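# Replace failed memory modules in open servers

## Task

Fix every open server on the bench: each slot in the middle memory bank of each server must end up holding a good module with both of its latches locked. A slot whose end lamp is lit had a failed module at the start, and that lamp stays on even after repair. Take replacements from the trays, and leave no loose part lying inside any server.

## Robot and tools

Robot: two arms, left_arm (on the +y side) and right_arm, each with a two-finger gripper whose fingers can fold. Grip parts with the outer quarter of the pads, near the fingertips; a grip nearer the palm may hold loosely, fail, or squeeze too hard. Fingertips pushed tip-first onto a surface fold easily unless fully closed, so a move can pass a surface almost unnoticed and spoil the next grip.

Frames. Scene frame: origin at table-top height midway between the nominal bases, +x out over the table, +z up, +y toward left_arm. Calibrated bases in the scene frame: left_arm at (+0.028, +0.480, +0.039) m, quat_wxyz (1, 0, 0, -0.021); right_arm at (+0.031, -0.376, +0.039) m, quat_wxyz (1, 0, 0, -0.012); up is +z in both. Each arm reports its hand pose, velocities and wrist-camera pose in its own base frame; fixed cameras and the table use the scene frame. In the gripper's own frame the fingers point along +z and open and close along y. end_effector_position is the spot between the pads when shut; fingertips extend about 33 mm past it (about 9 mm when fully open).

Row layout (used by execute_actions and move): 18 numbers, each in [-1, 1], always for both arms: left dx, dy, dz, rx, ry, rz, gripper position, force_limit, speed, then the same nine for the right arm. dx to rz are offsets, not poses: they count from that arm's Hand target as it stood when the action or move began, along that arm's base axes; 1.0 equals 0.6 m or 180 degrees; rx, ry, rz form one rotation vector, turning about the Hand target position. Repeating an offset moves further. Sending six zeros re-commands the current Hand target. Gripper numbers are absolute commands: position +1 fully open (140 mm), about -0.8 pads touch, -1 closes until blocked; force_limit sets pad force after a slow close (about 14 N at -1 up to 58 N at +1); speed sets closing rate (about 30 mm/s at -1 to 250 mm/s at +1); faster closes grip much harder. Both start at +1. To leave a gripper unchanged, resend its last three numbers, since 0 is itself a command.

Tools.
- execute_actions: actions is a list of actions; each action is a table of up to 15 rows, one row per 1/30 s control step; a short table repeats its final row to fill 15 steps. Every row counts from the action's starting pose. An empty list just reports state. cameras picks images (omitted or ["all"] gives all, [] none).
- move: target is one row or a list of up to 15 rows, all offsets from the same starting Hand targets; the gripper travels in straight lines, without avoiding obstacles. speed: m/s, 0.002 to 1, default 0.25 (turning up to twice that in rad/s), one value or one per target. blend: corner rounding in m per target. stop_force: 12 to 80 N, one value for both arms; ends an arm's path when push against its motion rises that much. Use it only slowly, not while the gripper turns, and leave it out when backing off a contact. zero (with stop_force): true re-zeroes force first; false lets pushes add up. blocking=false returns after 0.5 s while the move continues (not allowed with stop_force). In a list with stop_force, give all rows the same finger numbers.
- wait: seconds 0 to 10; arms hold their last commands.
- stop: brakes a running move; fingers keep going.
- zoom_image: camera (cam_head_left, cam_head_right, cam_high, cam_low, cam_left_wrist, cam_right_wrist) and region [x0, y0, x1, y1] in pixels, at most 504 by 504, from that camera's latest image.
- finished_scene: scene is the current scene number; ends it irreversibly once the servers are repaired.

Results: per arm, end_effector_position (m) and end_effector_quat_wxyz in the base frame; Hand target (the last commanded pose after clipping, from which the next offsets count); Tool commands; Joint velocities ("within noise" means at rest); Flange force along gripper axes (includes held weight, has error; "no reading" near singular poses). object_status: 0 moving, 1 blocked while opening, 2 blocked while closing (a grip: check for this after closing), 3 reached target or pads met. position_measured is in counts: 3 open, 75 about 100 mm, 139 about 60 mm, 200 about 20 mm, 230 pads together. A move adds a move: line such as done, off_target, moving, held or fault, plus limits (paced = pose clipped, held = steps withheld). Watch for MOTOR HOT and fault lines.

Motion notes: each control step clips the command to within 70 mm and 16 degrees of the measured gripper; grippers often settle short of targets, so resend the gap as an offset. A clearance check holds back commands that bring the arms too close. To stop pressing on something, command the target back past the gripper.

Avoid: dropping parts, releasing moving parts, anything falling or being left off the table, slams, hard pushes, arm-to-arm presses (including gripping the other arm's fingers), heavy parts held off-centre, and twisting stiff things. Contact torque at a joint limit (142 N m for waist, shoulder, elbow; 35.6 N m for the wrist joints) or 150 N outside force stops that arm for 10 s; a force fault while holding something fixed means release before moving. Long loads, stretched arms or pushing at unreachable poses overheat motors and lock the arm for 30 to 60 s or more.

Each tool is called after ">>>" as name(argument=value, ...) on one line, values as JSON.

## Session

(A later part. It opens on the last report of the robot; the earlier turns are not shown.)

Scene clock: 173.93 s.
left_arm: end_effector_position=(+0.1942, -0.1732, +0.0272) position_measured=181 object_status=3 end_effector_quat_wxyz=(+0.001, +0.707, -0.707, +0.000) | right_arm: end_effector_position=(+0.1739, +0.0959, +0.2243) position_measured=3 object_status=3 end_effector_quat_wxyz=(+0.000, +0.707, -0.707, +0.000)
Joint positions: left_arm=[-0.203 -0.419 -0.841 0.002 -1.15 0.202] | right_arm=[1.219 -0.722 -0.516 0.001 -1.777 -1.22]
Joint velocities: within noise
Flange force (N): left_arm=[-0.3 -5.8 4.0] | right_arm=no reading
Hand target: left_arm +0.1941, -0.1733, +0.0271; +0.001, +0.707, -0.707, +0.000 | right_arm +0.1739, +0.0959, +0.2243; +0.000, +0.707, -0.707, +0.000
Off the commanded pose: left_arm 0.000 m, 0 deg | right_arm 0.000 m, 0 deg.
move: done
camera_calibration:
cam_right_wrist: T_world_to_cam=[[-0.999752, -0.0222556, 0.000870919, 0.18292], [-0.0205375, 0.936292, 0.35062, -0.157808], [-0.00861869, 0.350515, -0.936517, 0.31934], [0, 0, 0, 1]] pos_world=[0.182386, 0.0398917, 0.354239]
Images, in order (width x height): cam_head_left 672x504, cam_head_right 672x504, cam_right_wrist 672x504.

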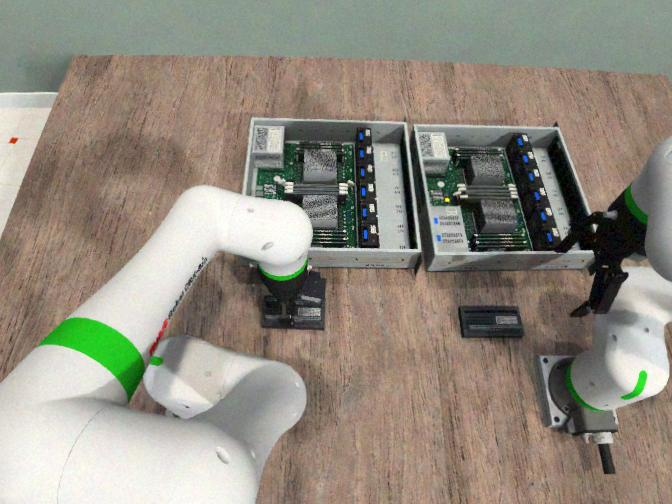

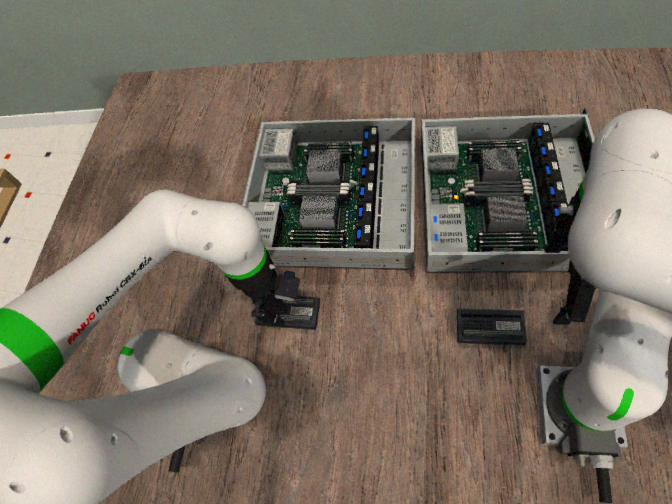

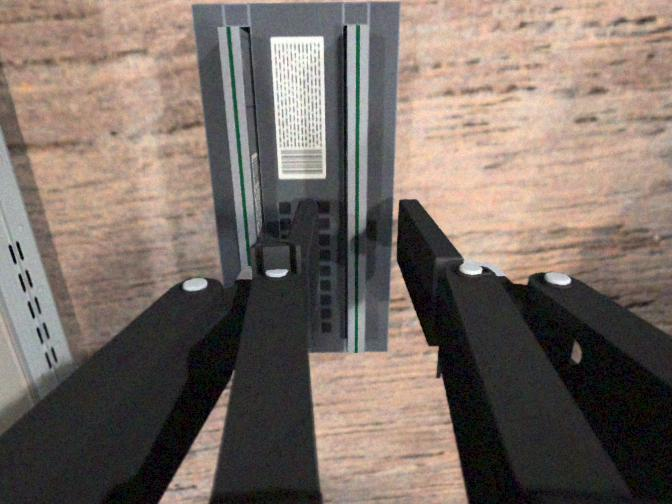

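>>> move(target=[[0,0,-0.02,0,0,0,-0.41,1,1,0,0,0,0,0,0,1,1,1],[0,0,-0.02,0,0,0,-1,-1,-1,0,0,0,0,0,0,1,1,1]], speed=0.08, cameras=["cam_right_wrist"])

>>> zoom_image(camera="cam_right_wrist", region=[220, 50, 480, 320])

Scene clock: 184.53 s.
left_arm: end_effector_position=(+0.1941, -0.1733, +0.0151) position_measured=214 object_status=0 end_effector_quat_wxyz=(+0.001, +0.707, -0.707, +0.000) | right_arm: end_effector_position=(+0.1739, +0.0959, +0.2243) position_measured=3 object_status=3 end_effector_quat_wxyz=(+0.000, +0.707, -0.707, +0.000)
Joint positions: left_arm=[-0.203 -0.4 -0.861 0.002 -1.111 0.202] | right_arm=[1.219 -0.722 -0.516 0.001 -1.777 -1.22]
Joint velocities: within noise
Flange force (N): left_arm=[0.1 -9.8 -15.6] | right_arm=no reading
Hand target: left_arm +0.1941, -0.1733, +0.0151; +0.001, +0.707, -0.707, +0.000 | right_arm +0.1739, +0.0959, +0.2243; +0.000, +0.707, -0.707, +0.000
Off the commanded pose: left_arm 0.000 m, 0 deg | right_arm 0.000 m, 0 deg.
move: done
camera_calibration:
cam_right_wrist: T_world_to_cam=[[-0.999752, -0.0222556, 0.000870919, 0.18292], [-0.0205375, 0.936292, 0.35062, -0.157808], [-0.00861869, 0.350515, -0.936517, 0.31934], [0, 0, 0, 1]] pos_world=[0.182386, 0.0398917, 0.354239]
Images, in order (width x height): cam_right_wrist 672x504.

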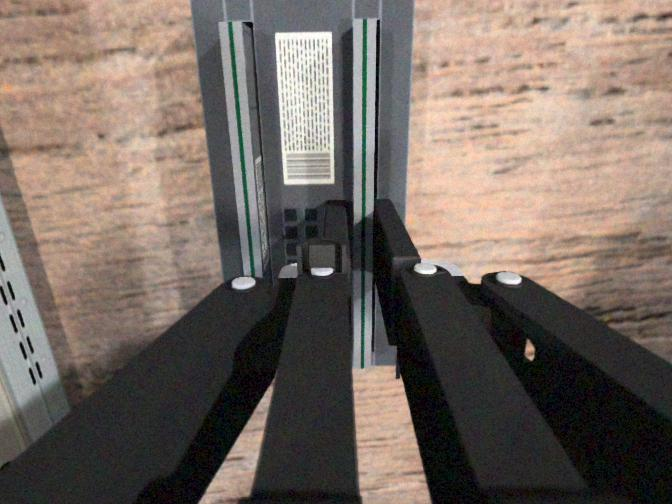

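Scaled by 1.867.

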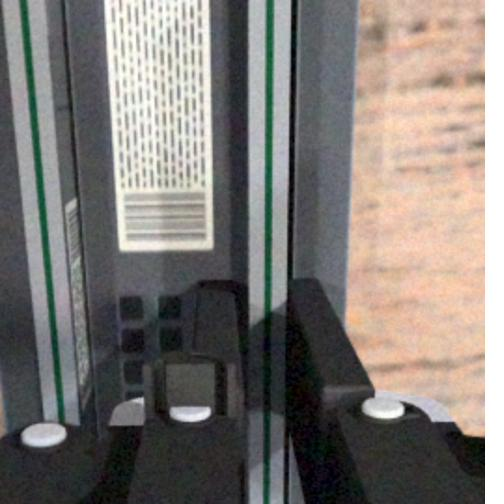

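>>> wait(seconds=1, cameras=["cam_right_wrist"])

>>> zoom_image(camera="cam_right_wrist", region=[220, 50, 480, 320])

Scene clock: 190.43 s.
left_arm: end_effector_position=(+0.1941, -0.1733, +0.0151) position_measured=214 object_status=2 end_effector_quat_wxyz=(+0.001, +0.707, -0.707, +0.000) | right_arm: end_effector_position=(+0.1739, +0.0959, +0.2243) position_measured=3 object_status=3 end_effector_quat_wxyz=(+0.000, +0.707, -0.707, +0.000)
Joint positions: left_arm=[-0.203 -0.4 -0.861 0.002 -1.111 0.202] | right_arm=[1.219 -0.722 -0.516 0.001 -1.777 -1.22]
Joint velocities: within noise
Flange force (N): left_arm=[0.5 -9.6 -15.7] | right_arm=no reading
Hand target: left_arm +0.1941, -0.1733, +0.0151; +0.001, +0.707, -0.707, +0.000 | right_arm +0.1739, +0.0959, +0.2243; +0.000, +0.707, -0.707, +0.000
Tool commands: left_gripper/position=-1.0 left_gripper/force_limit=-1.0 left_gripper/speed=-1.0 right_gripper/position=+1.0 right_gripper/force_limit=+1.0 right_gripper/speed=+1.0
Off the commanded pose: left_arm 0.000 m, 0 deg | right_arm 0.000 m, 0 deg.
wait: 1.00 s; at rest from the start
camera_calibration:
cam_right_wrist: T_world_to_cam=[[-0.999752, -0.0222556, 0.000870919, 0.18292], [-0.0205375, 0.936292, 0.35062, -0.157808], [-0.00861869, 0.350515, -0.936517, 0.31934], [0, 0, 0, 1]] pos_world=[0.182386, 0.0398917, 0.354239]
Images, in order (width x height): cam_right_wrist 672x504.

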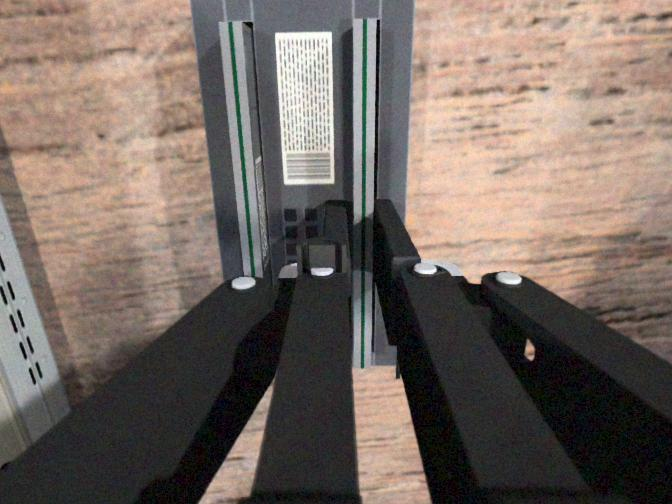

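Scaled by 1.867.

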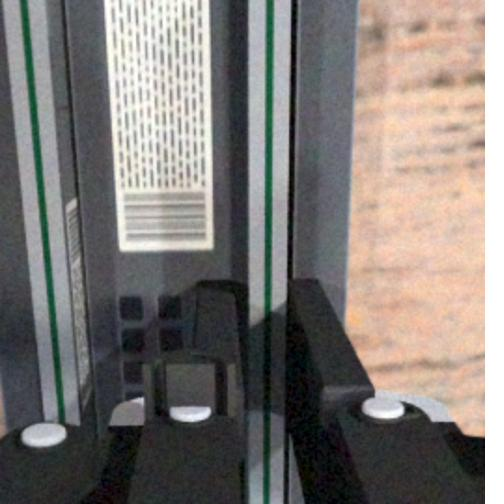

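>>> move(target=[[0,0,0,0,0,0,-0.55,-1,-0.5,0,0,0,0,0,0,1,1,1],[0,0,0.0067,0,0,0,-0.55,-1,-0.5,0,0,0,0,0,0,1,1,1],[0,0,0.0067,0,0,0,-1,0.2,-1,0,0,0,0,0,0,1,1,1]], speed=0.08, cameras=[])

>>> wait(seconds=1, cameras=["cam_right_wrist"])

>>> zoom_image(camera="cam_right_wrist", region=[220, 50, 480, 320])

Scene clock: 202.37 s.
left_arm: end_effector_position=(+0.1941, -0.1733, +0.0192) position_measured=222 object_status=0 end_effector_quat_wxyz=(+0.001, +0.707, -0.707, +0.000) | right_arm: end_effector_position=(+0.1739, +0.0959, +0.2243) position_measured=3 object_status=3 end_effector_quat_wxyz=(+0.000, +0.707, -0.707, +0.000)
Joint positions: left_arm=[-0.203 -0.407 -0.854 0.002 -1.125 0.202] | right_arm=[1.219 -0.722 -0.516 0.001 -1.777 -1.22]
Joint velocities: within noise
Flange force (N): left_arm=[-0.2 -6.0 4.7] | right_arm=no reading
Hand target: left_arm +0.1941, -0.1733, +0.0192; +0.001, +0.707, -0.707, +0.000 | right_arm +0.1739, +0.0959, +0.2243; +0.000, +0.707, -0.707, +0.000
Off the commanded pose: left_arm 0.000 m, 0 deg | right_arm 0.000 m, 0 deg.
move: done
No camera images: "cameras" was empty.

Scene clock: 203.37 s.
left_arm: end_effector_position=(+0.1941, -0.1733, +0.0192) position_measured=222 object_status=2 end_effector_quat_wxyz=(+0.001, +0.707, -0.707, +0.000) | right_arm: end_effector_position=(+0.1739, +0.0959, +0.2243) position_measured=3 object_status=3 end_effector_quat_wxyz=(+0.000, +0.707, -0.707, +0.000)
Joint positions: left_arm=[-0.203 -0.407 -0.854 0.002 -1.125 0.202] | right_arm=[1.219 -0.722 -0.516 0.001 -1.777 -1.22]
Joint velocities: within noise
Flange force (N): left_arm=[-0.5 -5.7 4.8] | right_arm=no reading
Hand target: left_arm +0.1941, -0.1733, +0.0192; +0.001, +0.707, -0.707, +0.000 | right_arm +0.1739, +0.0959, +0.2243; +0.000, +0.707, -0.707, +0.000
Tool commands: left_gripper/position=-1.0 left_gripper/force_limit=+0.2 left_gripper/speed=-1.0 right_gripper/position=+1.0 right_gripper/force_limit=+1.0 right_gripper/speed=+1.0
Off the commanded pose: left_arm 0.000 m, 0 deg | right_arm 0.000 m, 0 deg.
wait: 1.00 s; at rest by 0.17 s
camera_calibration:
cam_right_wrist: T_world_to_cam=[[-0.999752, -0.0222556, 0.000870919, 0.18292], [-0.0205375, 0.936292, 0.35062, -0.157808], [-0.00861869, 0.350515, -0.936517, 0.31934], [0, 0, 0, 1]] pos_world=[0.182386, 0.0398917, 0.354239]
Images, in order (width x height): cam_right_wrist 672x504.

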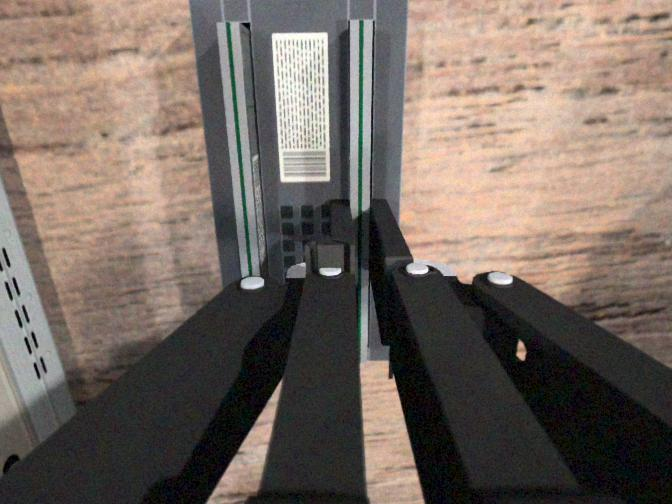

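Scaled by 1.867.

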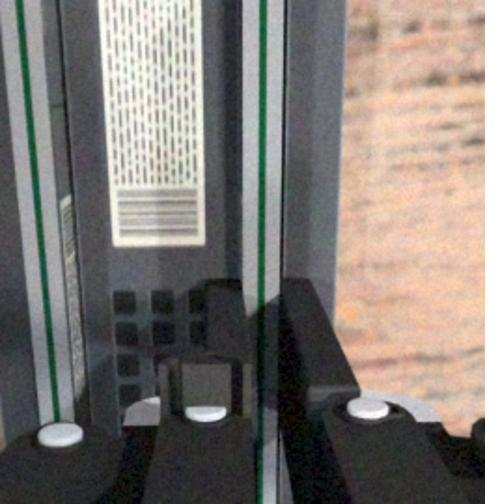

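>>> move(target=[0,0,0.14,0,0,0,-1,0.2,-1,0,0,0,0,0,0,1,1,1], speed=0.1, cameras=["cam_right_wrist","cam_head_left","cam_head_right","cam_high","cam_low"])

>>> zoom_image(camera="cam_head_left", region=[240, 230, 350, 340])

>>> zoom_image(camera="cam_head_right", region=[220, 230, 330, 340])

>>> zoom_image(camera="cam_low", region=[470, 130, 620, 250])

Scene clock: 217.50 s.
left_arm: end_effector_position=(+0.1941, -0.1733, +0.1031) position_measured=222 object_status=2 end_effector_quat_wxyz=(+0.001, +0.707, -0.707, +0.000) | right_arm: end_effector_position=(+0.1739, +0.0959, +0.2243) position_measured=3 object_status=3 end_effector_quat_wxyz=(+0.000, +0.707, -0.707, +0.000)
Joint positions: left_arm=[-0.203 -0.498 -0.699 0.002 -1.371 0.202] | right_arm=[1.219 -0.722 -0.516 0.001 -1.777 -1.22]
Joint velocities: within noise
Flange force (N): left_arm=[-0.1 -5.1 3.1] | right_arm=no reading
Hand target: left_arm +0.1941, -0.1733, +0.1032; +0.001, +0.707, -0.707, +0.000 | right_arm +0.1739, +0.0959, +0.2243; +0.000, +0.707, -0.707, +0.000
Off the commanded pose: left_arm 0.000 m, 0 deg | right_arm 0.000 m, 0 deg.
move: done
camera_calibration:
cam_right_wrist: T_world_to_cam=[[-0.999752, -0.0222556, 0.000870919, 0.18292], [-0.0205375, 0.936292, 0.35062, -0.157808], [-0.00861869, 0.350515, -0.936517, 0.31934], [0, 0, 0, 1]] pos_world=[0.182386, 0.0398917, 0.354239]
Images, in order (width x height): cam_head_left 672x504, cam_head_right 672x504, cam_high 672x504, cam_low 672x504, cam_right_wrist 672x504.

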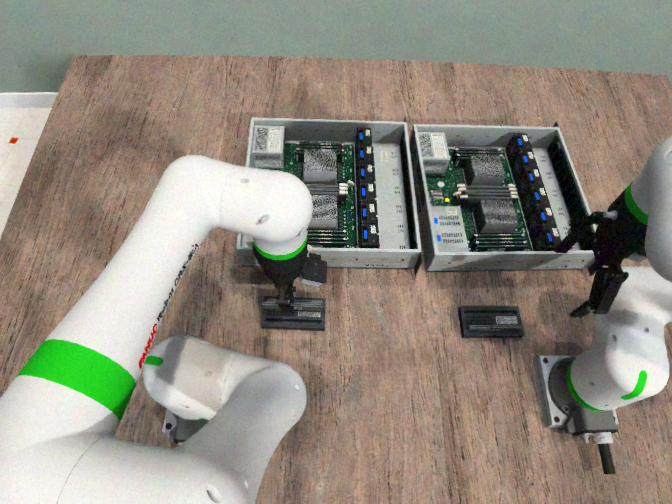

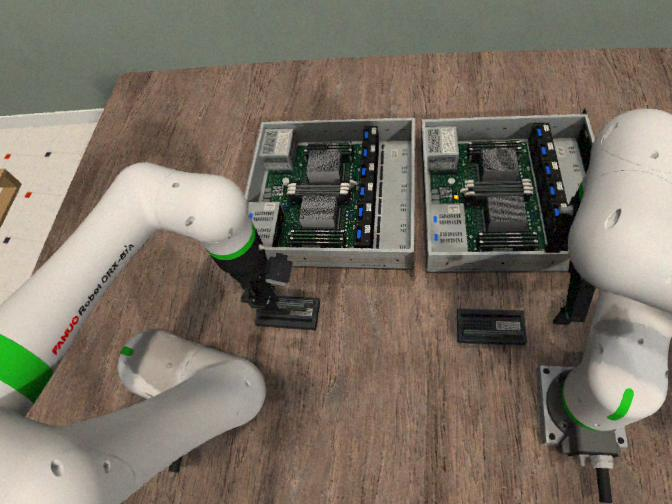

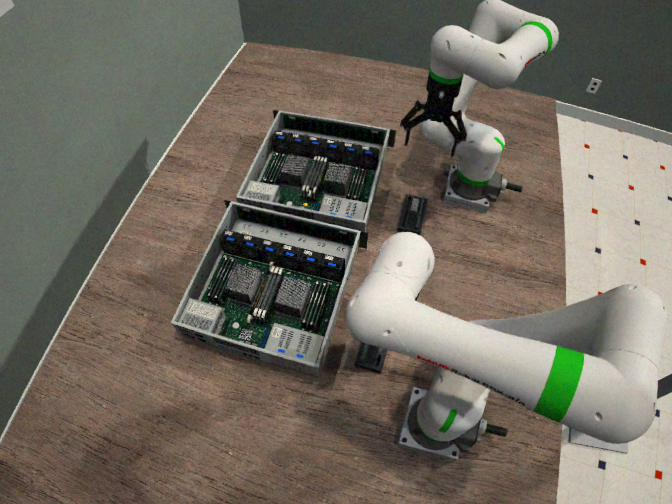

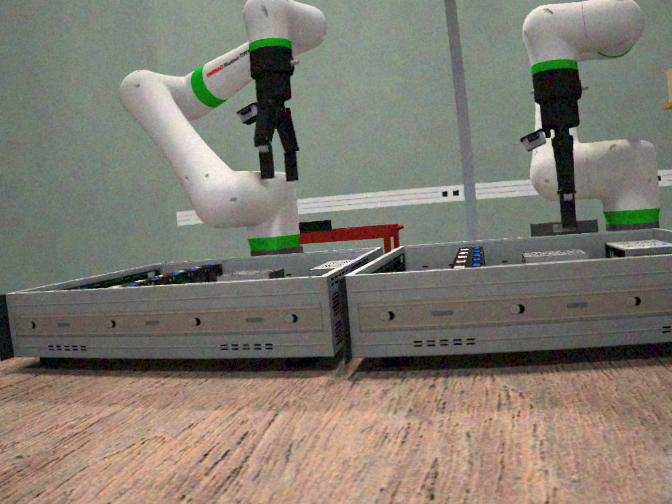

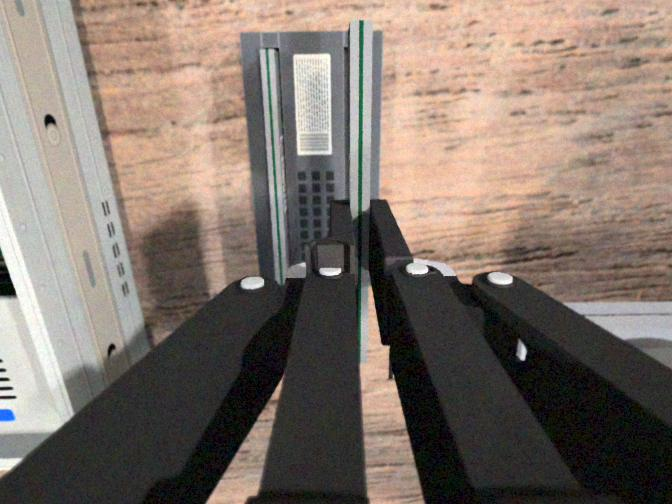

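Scaled by 4.582.

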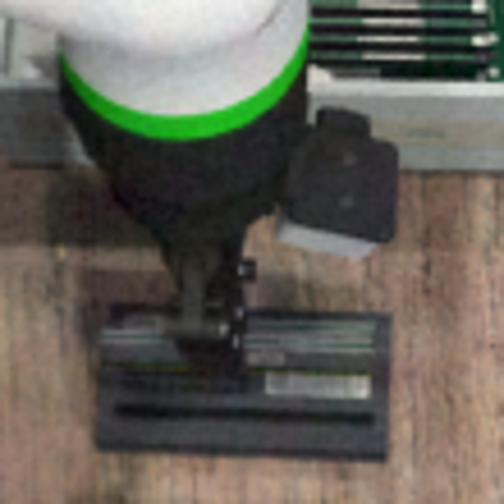

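Scaled by 4.582.

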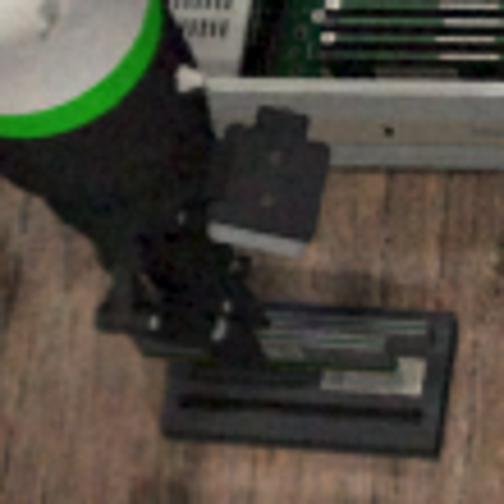

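Scaled by 3.360.

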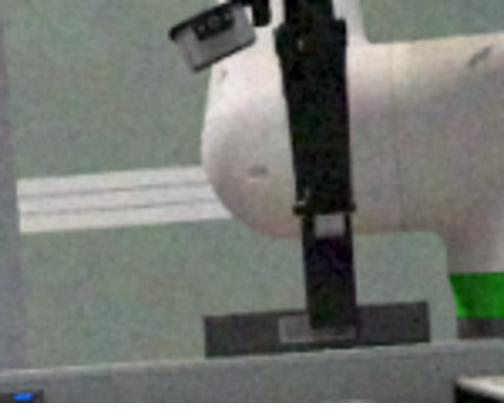

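>>> move(target=[[0,0,0.22,0,0,0,-1,0.2,-1,0,0,0,0,0,0,1,1,1],[0.63,-0.05,0.22,0,0,0,-1,0.2,-1,0,0,0,0,0,0,1,1,1]], blend=0.04, cameras=["cam_low","cam_right_wrist"])

>>> zoom_image(camera="cam_low", region=[380, 140, 560, 260])

Scene clock: 230.53 s.
left_arm: end_effector_position=(+0.5721, -0.2033, +0.2352) position_measured=222 object_status=2 end_effector_quat_wxyz=(+0.001, +0.707, -0.707, +0.000) | right_arm: end_effector_position=(+0.1739, +0.0959, +0.2243) position_measured=3 object_status=3 end_effector_quat_wxyz=(+0.000, +0.707, -0.707, +0.000)
Joint positions: left_arm=[-0.125 0.413 0.485 0.002 -1.644 0.125] | right_arm=[1.219 -0.722 -0.516 0.001 -1.777 -1.22]
Joint velocities: within noise
Flange force (N): left_arm=[-0.5 -3.5 2.7] | right_arm=no reading
Hand target: left_arm +0.5721, -0.2033, +0.2352; +0.001, +0.707, -0.707, +0.000 | right_arm +0.1739, +0.0959, +0.2243; +0.000, +0.707, -0.707, +0.000
Off the commanded pose: left_arm 0.000 m, 0 deg | right_arm 0.000 m, 0 deg.
move: done
camera_calibration:
cam_right_wrist: T_world_to_cam=[[-0.999752, -0.0222556, 0.000870919, 0.18292], [-0.0205375, 0.936292, 0.35062, -0.157808], [-0.00861869, 0.350515, -0.936517, 0.31934], [0, 0, 0, 1]] pos_world=[0.182386, 0.0398917, 0.354239]
Images, in order (width x height): cam_low 672x504, cam_right_wrist 672x504.

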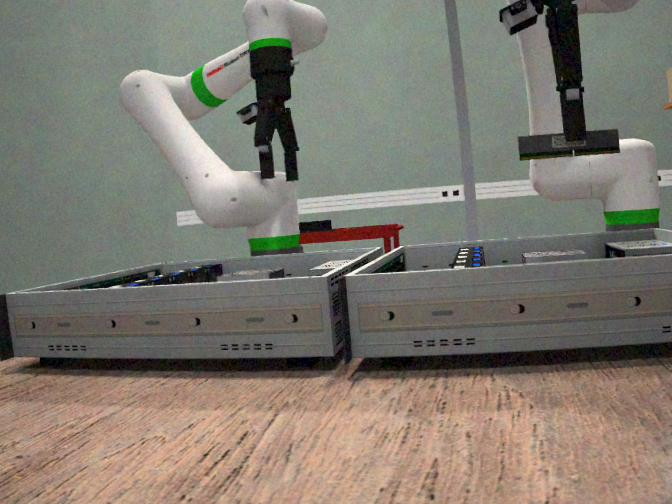

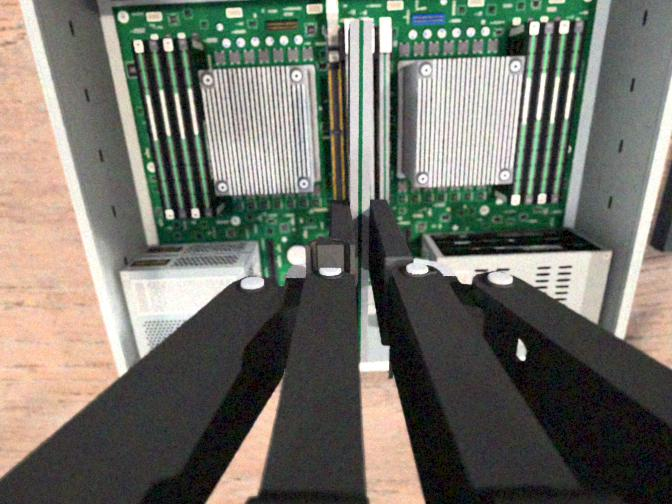

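Scaled by 2.800.

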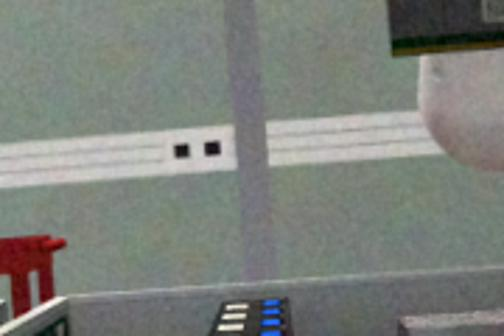

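>>> zoom_image(camera="cam_low", region=[510, 120, 630, 170])

>>> zoom_image(camera="cam_right_wrist", region=[270, 0, 430, 210])

Scaled by 4.200.

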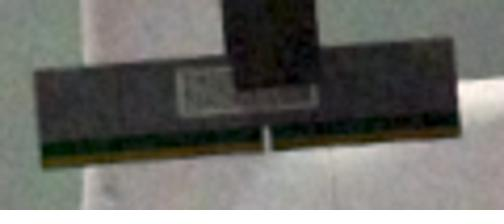

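Scaled by 2.400.

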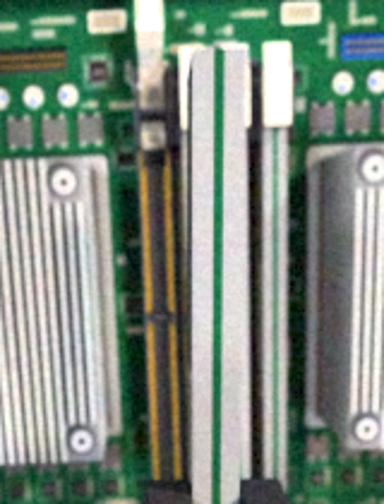

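>>> move(target=[-0.22,-0.2,0.1,0,0,0,-1,0.2,-1,0,0,0,0,0,0,1,1,1], cameras=["cam_right_wrist"])

>>> zoom_image(camera="cam_right_wrist", region=[100, 70, 300, 330])

Scene clock: 247.23 s.
left_arm: end_effector_position=(+0.4401, -0.3232, +0.2953) position_measured=222 object_status=2 end_effector_quat_wxyz=(+0.001, +0.707, -0.707, +0.000) | right_arm: end_effector_position=(+0.1739, +0.0959, +0.2243) position_measured=3 object_status=3 end_effector_quat_wxyz=(+0.000, +0.707, -0.707, +0.000)
Joint positions: left_arm=[-0.392 0.262 0.427 0.002 -1.736 0.392] | right_arm=[1.219 -0.722 -0.516 0.001 -1.777 -1.22]
Joint velocities: within noise
Flange force (N): left_arm=[0.2 -3.5 2.4] | right_arm=no reading
Hand target: left_arm +0.4401, -0.3233, +0.2952; +0.001, +0.707, -0.707, +0.000 | right_arm +0.1739, +0.0959, +0.2243; +0.000, +0.707, -0.707, +0.000
Off the commanded pose: left_arm 0.000 m, 0 deg | right_arm 0.000 m, 0 deg.
move: done
camera_calibration:
cam_right_wrist: T_world_to_cam=[[-0.999752, -0.0222556, 0.000870919, 0.18292], [-0.0205375, 0.936292, 0.35062, -0.157808], [-0.00861869, 0.350515, -0.936517, 0.31934], [0, 0, 0, 1]] pos_world=[0.182386, 0.0398917, 0.354239]
Images, in order (width x height): cam_right_wrist 672x504.

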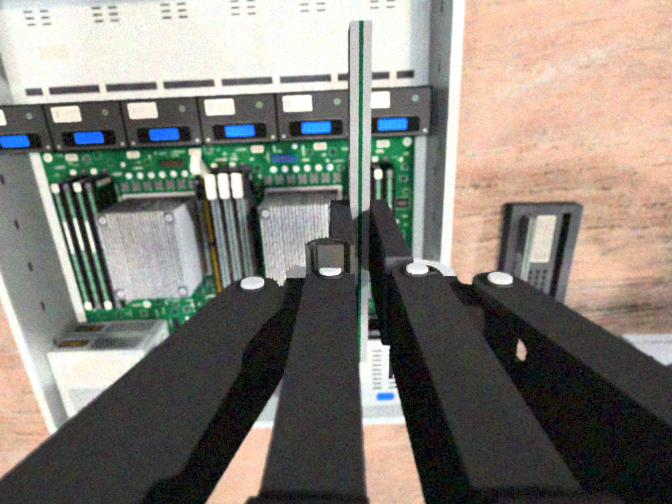

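Scaled by 1.938.

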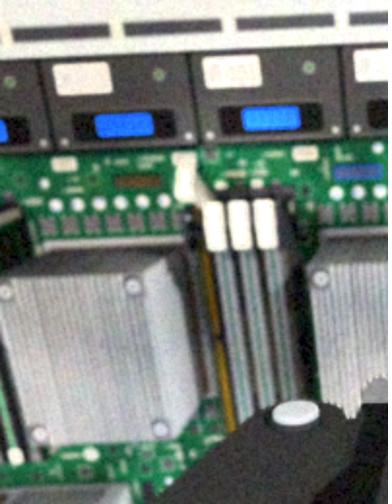

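>>> move(target=[0,0.2,0,0,0,0,-1,0.2,-1,0,0,0,0,0,0,1,1,1], cameras=["cam_right_wrist"])

>>> zoom_image(camera="cam_right_wrist", region=[150, 0, 300, 200])

Scene clock: 259.33 s.
left_arm: end_effector_position=(+0.4401, -0.2033, +0.2952) position_measured=222 object_status=2 end_effector_quat_wxyz=(+0.001, +0.707, -0.707, +0.000) | right_arm: end_effector_position=(+0.1739, +0.0959, +0.2243) position_measured=3 object_status=3 end_effector_quat_wxyz=(+0.000, +0.707, -0.707, +0.000)
Joint positions: left_arm=[-0.16 0.101 0.238 0.002 -1.709 0.16] | right_arm=[1.219 -0.722 -0.516 0.001 -1.777 -1.22]
Joint velocities: within noise
Flange force (N): left_arm=[-0.2 -4.3 1.4] | right_arm=no reading
Hand target: left_arm +0.4401, -0.2033, +0.2952; +0.001, +0.707, -0.707, +0.000 | right_arm +0.1739, +0.0959, +0.2243; +0.000, +0.707, -0.707, +0.000
Off the commanded pose: left_arm 0.000 m, 0 deg | right_arm 0.000 m, 0 deg.
move: done
camera_calibration:
cam_right_wrist: T_world_to_cam=[[-0.999752, -0.0222556, 0.000870919, 0.18292], [-0.0205375, 0.936292, 0.35062, -0.157808], [-0.00861869, 0.350515, -0.936517, 0.31934], [0, 0, 0, 1]] pos_world=[0.182386, 0.0398917, 0.354239]
Images, in order (width x height): cam_right_wrist 672x504.

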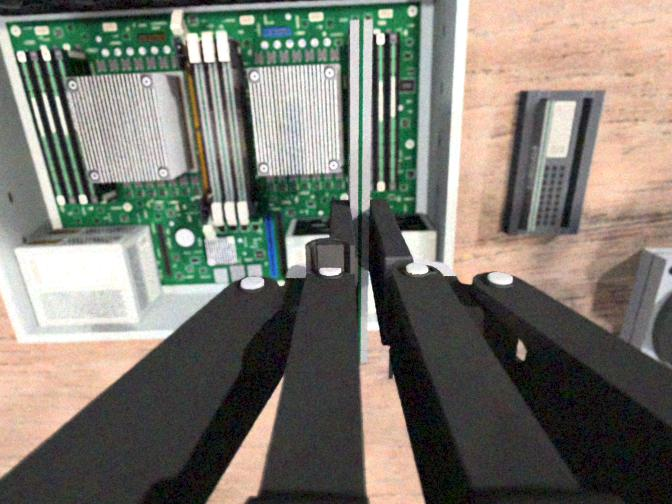

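Scaled by 2.520.

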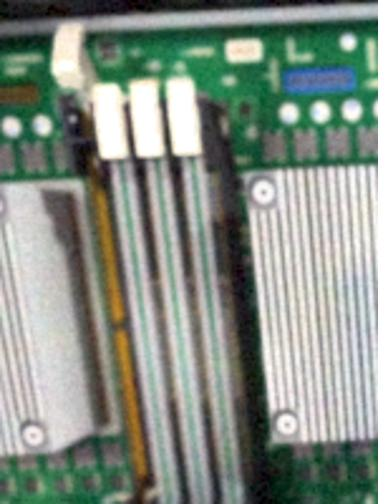

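>>> move(target=[[0,-0.02,0,0,0,-0.5,-1,0.2,-1,0,0,0,0,0,0,1,1,1],[0.05,-0.02,0,0,0,-1,-1,0.2,-1,0,0,0,0,0,0,1,1,1],[0.17,-0.023,-0.26,0,0,-1,-1,0.2,-1,0,0,0,0,0,0,1,1,1]], speed=[0.5,0.5,0.25], blend=0.02, cameras=["cam_right_wrist","cam_head_left","cam_head_right","cam_high"])

>>> zoom_image(camera="cam_right_wrist", region=[240, 20, 480, 270])

Scene clock: 289.40 s.
left_arm: end_effector_position=(+0.5421, -0.2171, +0.1392) position_measured=222 object_status=2 end_effector_quat_wxyz=(+0.000, +0.707, +0.707, +0.001) | right_arm: end_effector_position=(+0.1739, +0.0959, +0.2243) position_measured=3 object_status=3 end_effector_quat_wxyz=(+0.000, +0.707, -0.707, +0.000)
Joint positions: left_arm=[-0.157 0.362 0.192 -0.002 -1.4 -2.984] | right_arm=[1.219 -0.722 -0.516 0.001 -1.777 -1.22]
Joint velocities: within noise
Flange force (N): left_arm=[0.4 3.2 1.6] | right_arm=no reading
Hand target: left_arm +0.5421, -0.2171, +0.1392; +0.000, +0.707, +0.707, +0.001 | right_arm +0.1739, +0.0959, +0.2243; +0.000, +0.707, -0.707, +0.000
Off the commanded pose: left_arm 0.000 m, 0 deg | right_arm 0.000 m, 0 deg.
move: done
camera_calibration:
cam_right_wrist: T_world_to_cam=[[-0.999752, -0.0222556, 0.000870919, 0.18292], [-0.0205375, 0.936292, 0.35062, -0.157808], [-0.00861869, 0.350515, -0.936517, 0.31934], [0, 0, 0, 1]] pos_world=[0.182386, 0.0398917, 0.354239]
Images, in order (width x height): cam_head_left 672x504, cam_head_right 672x504, cam_high 672x504, cam_right_wrist 672x504.

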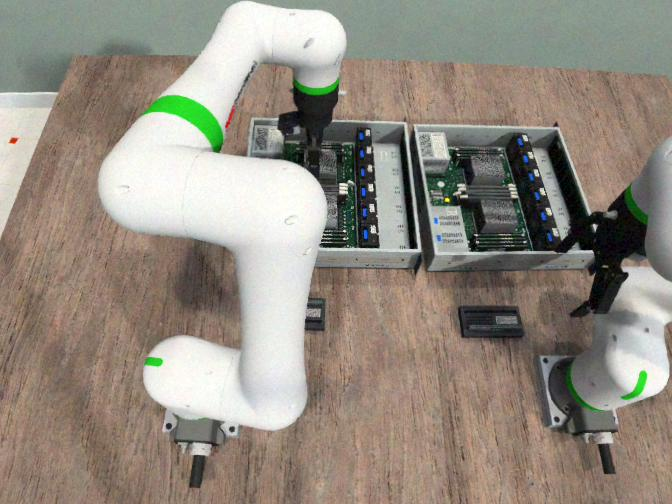

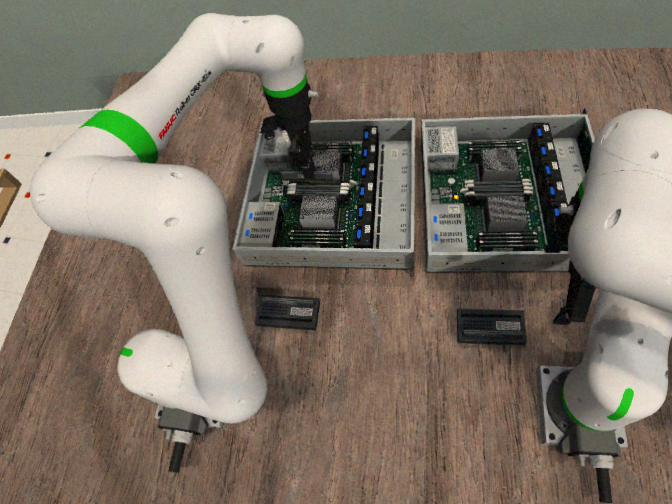

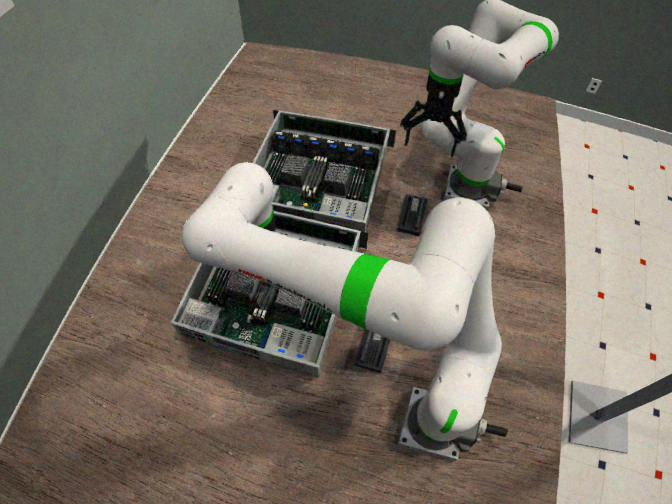

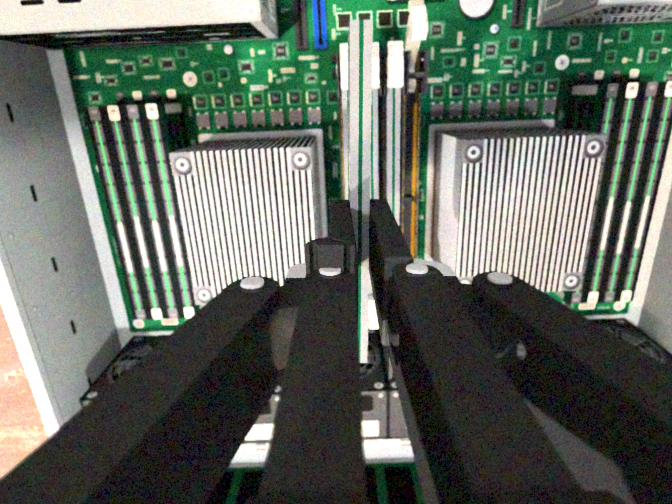

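Scaled by 2.016.

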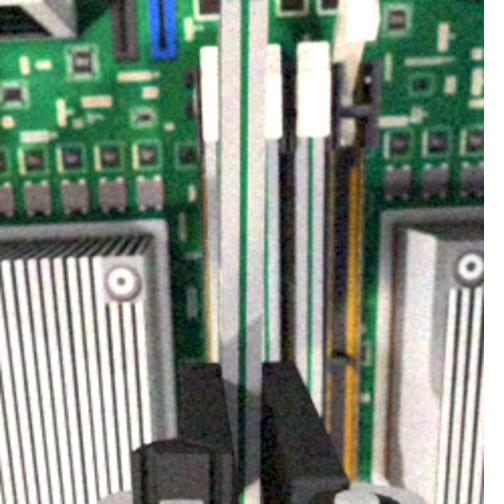

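>>> move(target=[[0.06,-0.015,0,0,0,0,-1,0.2,-1,0,0,0,0,0,0,1,1,1],[0.06,-0.015,-0.055,0,0,0,-1,0.2,-1,0,0,0,0,0,0,1,1,1]], speed=0.12, cameras=["cam_right_wrist","cam_head_left","cam_head_right"])

>>> zoom_image(camera="cam_right_wrist", region=[300, 0, 460, 220])

>>> zoom_image(camera="cam_head_right", region=[260, 140, 380, 220])

>>> zoom_image(camera="cam_head_left", region=[260, 140, 380, 220])

Scene clock: 305.17 s.
left_arm: end_effector_position=(+0.5781, -0.2261, +0.1062) position_measured=222 object_status=2 end_effector_quat_wxyz=(+0.000, +0.707, +0.707, +0.001) | right_arm: end_effector_position=(+0.1739, +0.0959, +0.2243) position_measured=3 object_status=3 end_effector_quat_wxyz=(+0.000, +0.707, -0.707, +0.000)
Joint positions: left_arm=[-0.163 0.47 0.265 -0.002 -1.364 -2.978] | right_arm=[1.219 -0.722 -0.516 0.001 -1.777 -1.22]
Joint velocities: within noise
Flange force (N): left_arm=[0.5 3.1 3.5] | right_arm=no reading
Hand target: left_arm +0.5781, -0.2261, +0.1062; +0.000, +0.707, +0.707, +0.001 | right_arm +0.1739, +0.0959, +0.2243; +0.000, +0.707, -0.707, +0.000
Off the commanded pose: left_arm 0.000 m, 0 deg | right_arm 0.000 m, 0 deg.
move: done
camera_calibration:
cam_right_wrist: T_world_to_cam=[[-0.999752, -0.0222556, 0.000870919, 0.18292], [-0.0205375, 0.936292, 0.35062, -0.157808], [-0.00861869, 0.350515, -0.936517, 0.31934], [0, 0, 0, 1]] pos_world=[0.182386, 0.0398917, 0.354239]
Images, in order (width x height): cam_head_left 672x504, cam_head_right 672x504, cam_right_wrist 672x504.

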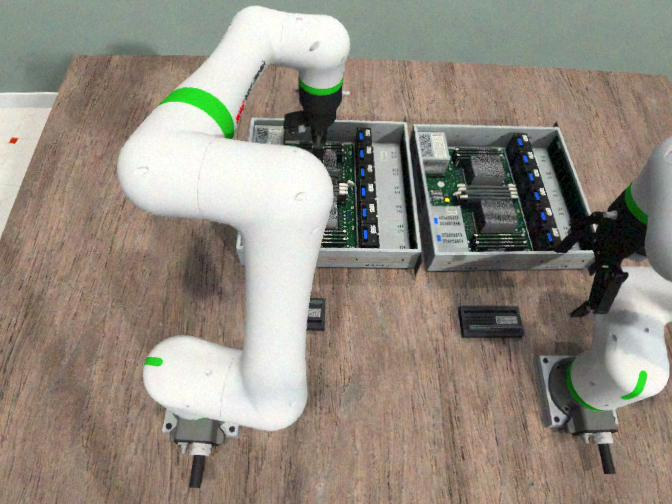

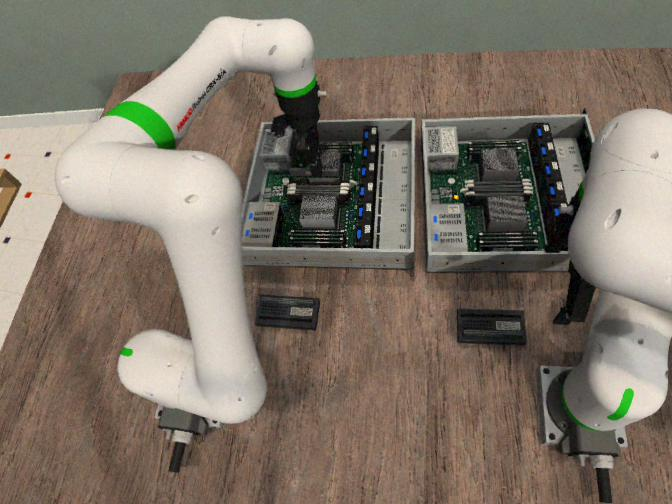

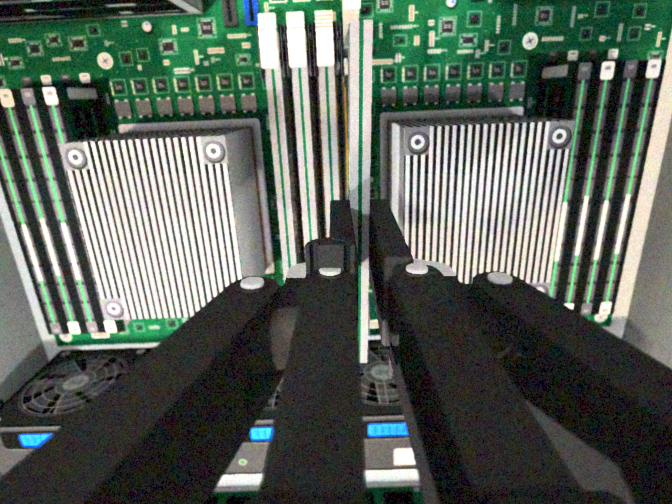

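Scaled by 2.291.

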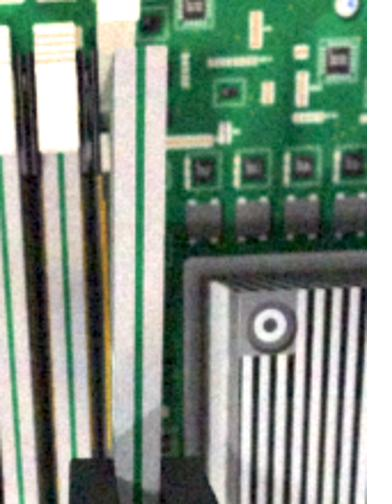

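Scaled by 4.200.

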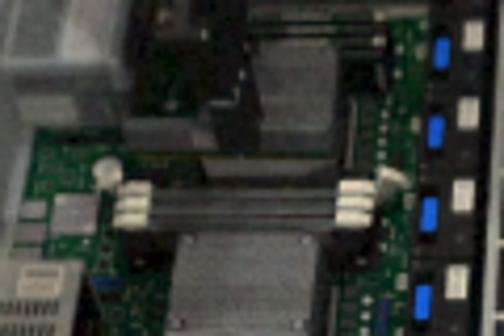

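Scaled by 4.200.

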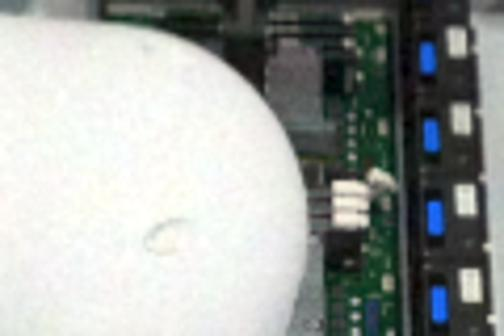

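>>> move(target=[-0.0025,-0.0035,-0.067,0,0,0,-1,0.2,-1,0,0,0,0,0,0,1,1,1], speed=0.06, stop_force=14, cameras=["cam_right_wrist","cam_head_left","cam_head_right"])

>>> zoom_image(camera="cam_right_wrist", region=[300, 0, 460, 220])

>>> zoom_image(camera="cam_head_right", region=[270, 150, 370, 220])

Scene clock: 329.37 s.
left_arm: end_effector_position=(+0.5774, -0.2276, +0.0798) position_measured=222 object_status=2 end_effector_quat_wxyz=(+0.001, +0.707, +0.707, +0.001) | right_arm: end_effector_position=(+0.1739, +0.0959, +0.2243) position_measured=3 object_status=3 end_effector_quat_wxyz=(+0.000, +0.707, -0.707, +0.000)
Joint positions: left_arm=[-0.165 0.484 0.222 -0.002 -1.306 -2.976] | right_arm=[1.219 -0.722 -0.516 0.001 -1.777 -1.22]
Joint velocities: within noise
Flange force (N): left_arm=[12.1 -2.0 -77.8] | right_arm=no reading
Hand target: left_arm +0.5774, -0.2276, +0.0798; +0.001, +0.707, +0.707, +0.001 (not the last commanded pose) | right_arm +0.1739, +0.0959, +0.2243; +0.000, +0.707, -0.707, +0.000
Off the commanded pose: left_arm 0.014 m, 0 deg | right_arm 0.000 m, 0 deg.
move: contact (left_arm)
camera_calibration:
cam_right_wrist: T_world_to_cam=[[-0.999752, -0.0222556, 0.000870919, 0.18292], [-0.0205375, 0.936292, 0.35062, -0.157808], [-0.00861869, 0.350515, -0.936517, 0.31934], [0, 0, 0, 1]] pos_world=[0.182386, 0.0398917, 0.354239]
Images, in order (width x height): cam_head_left 672x504, cam_head_right 672x504, cam_right_wrist 672x504.

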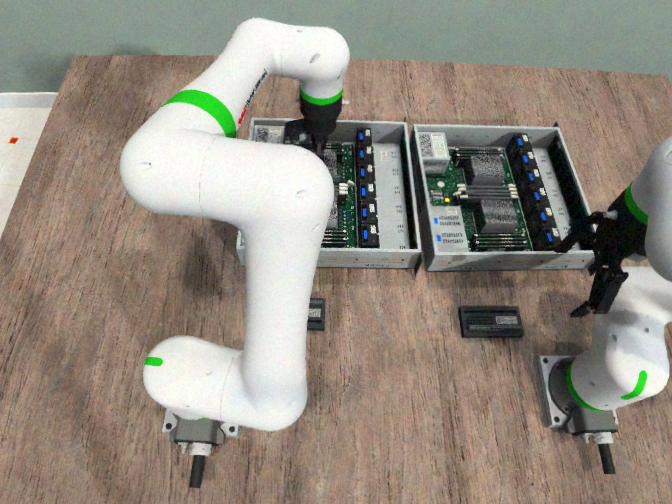

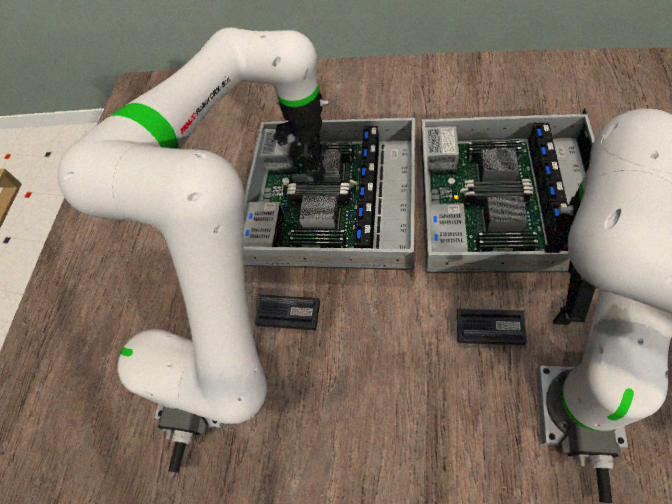

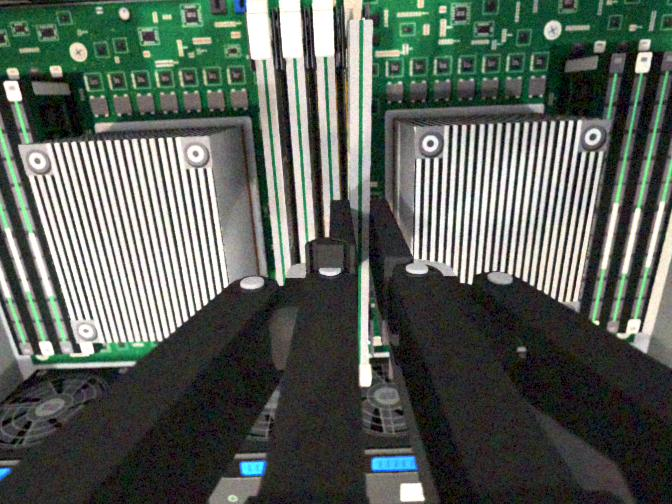

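Scaled by 2.291.

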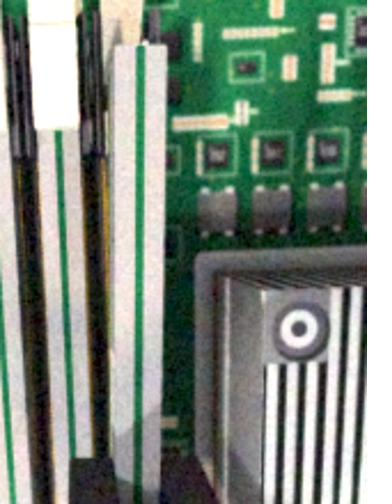

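Scaled by 5.040.

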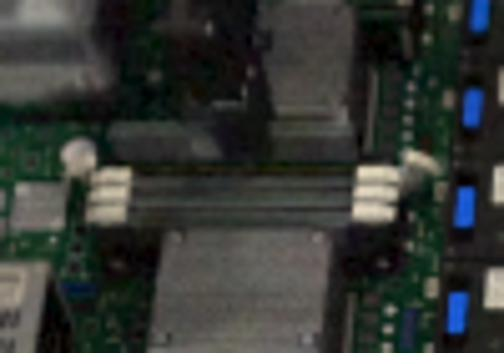

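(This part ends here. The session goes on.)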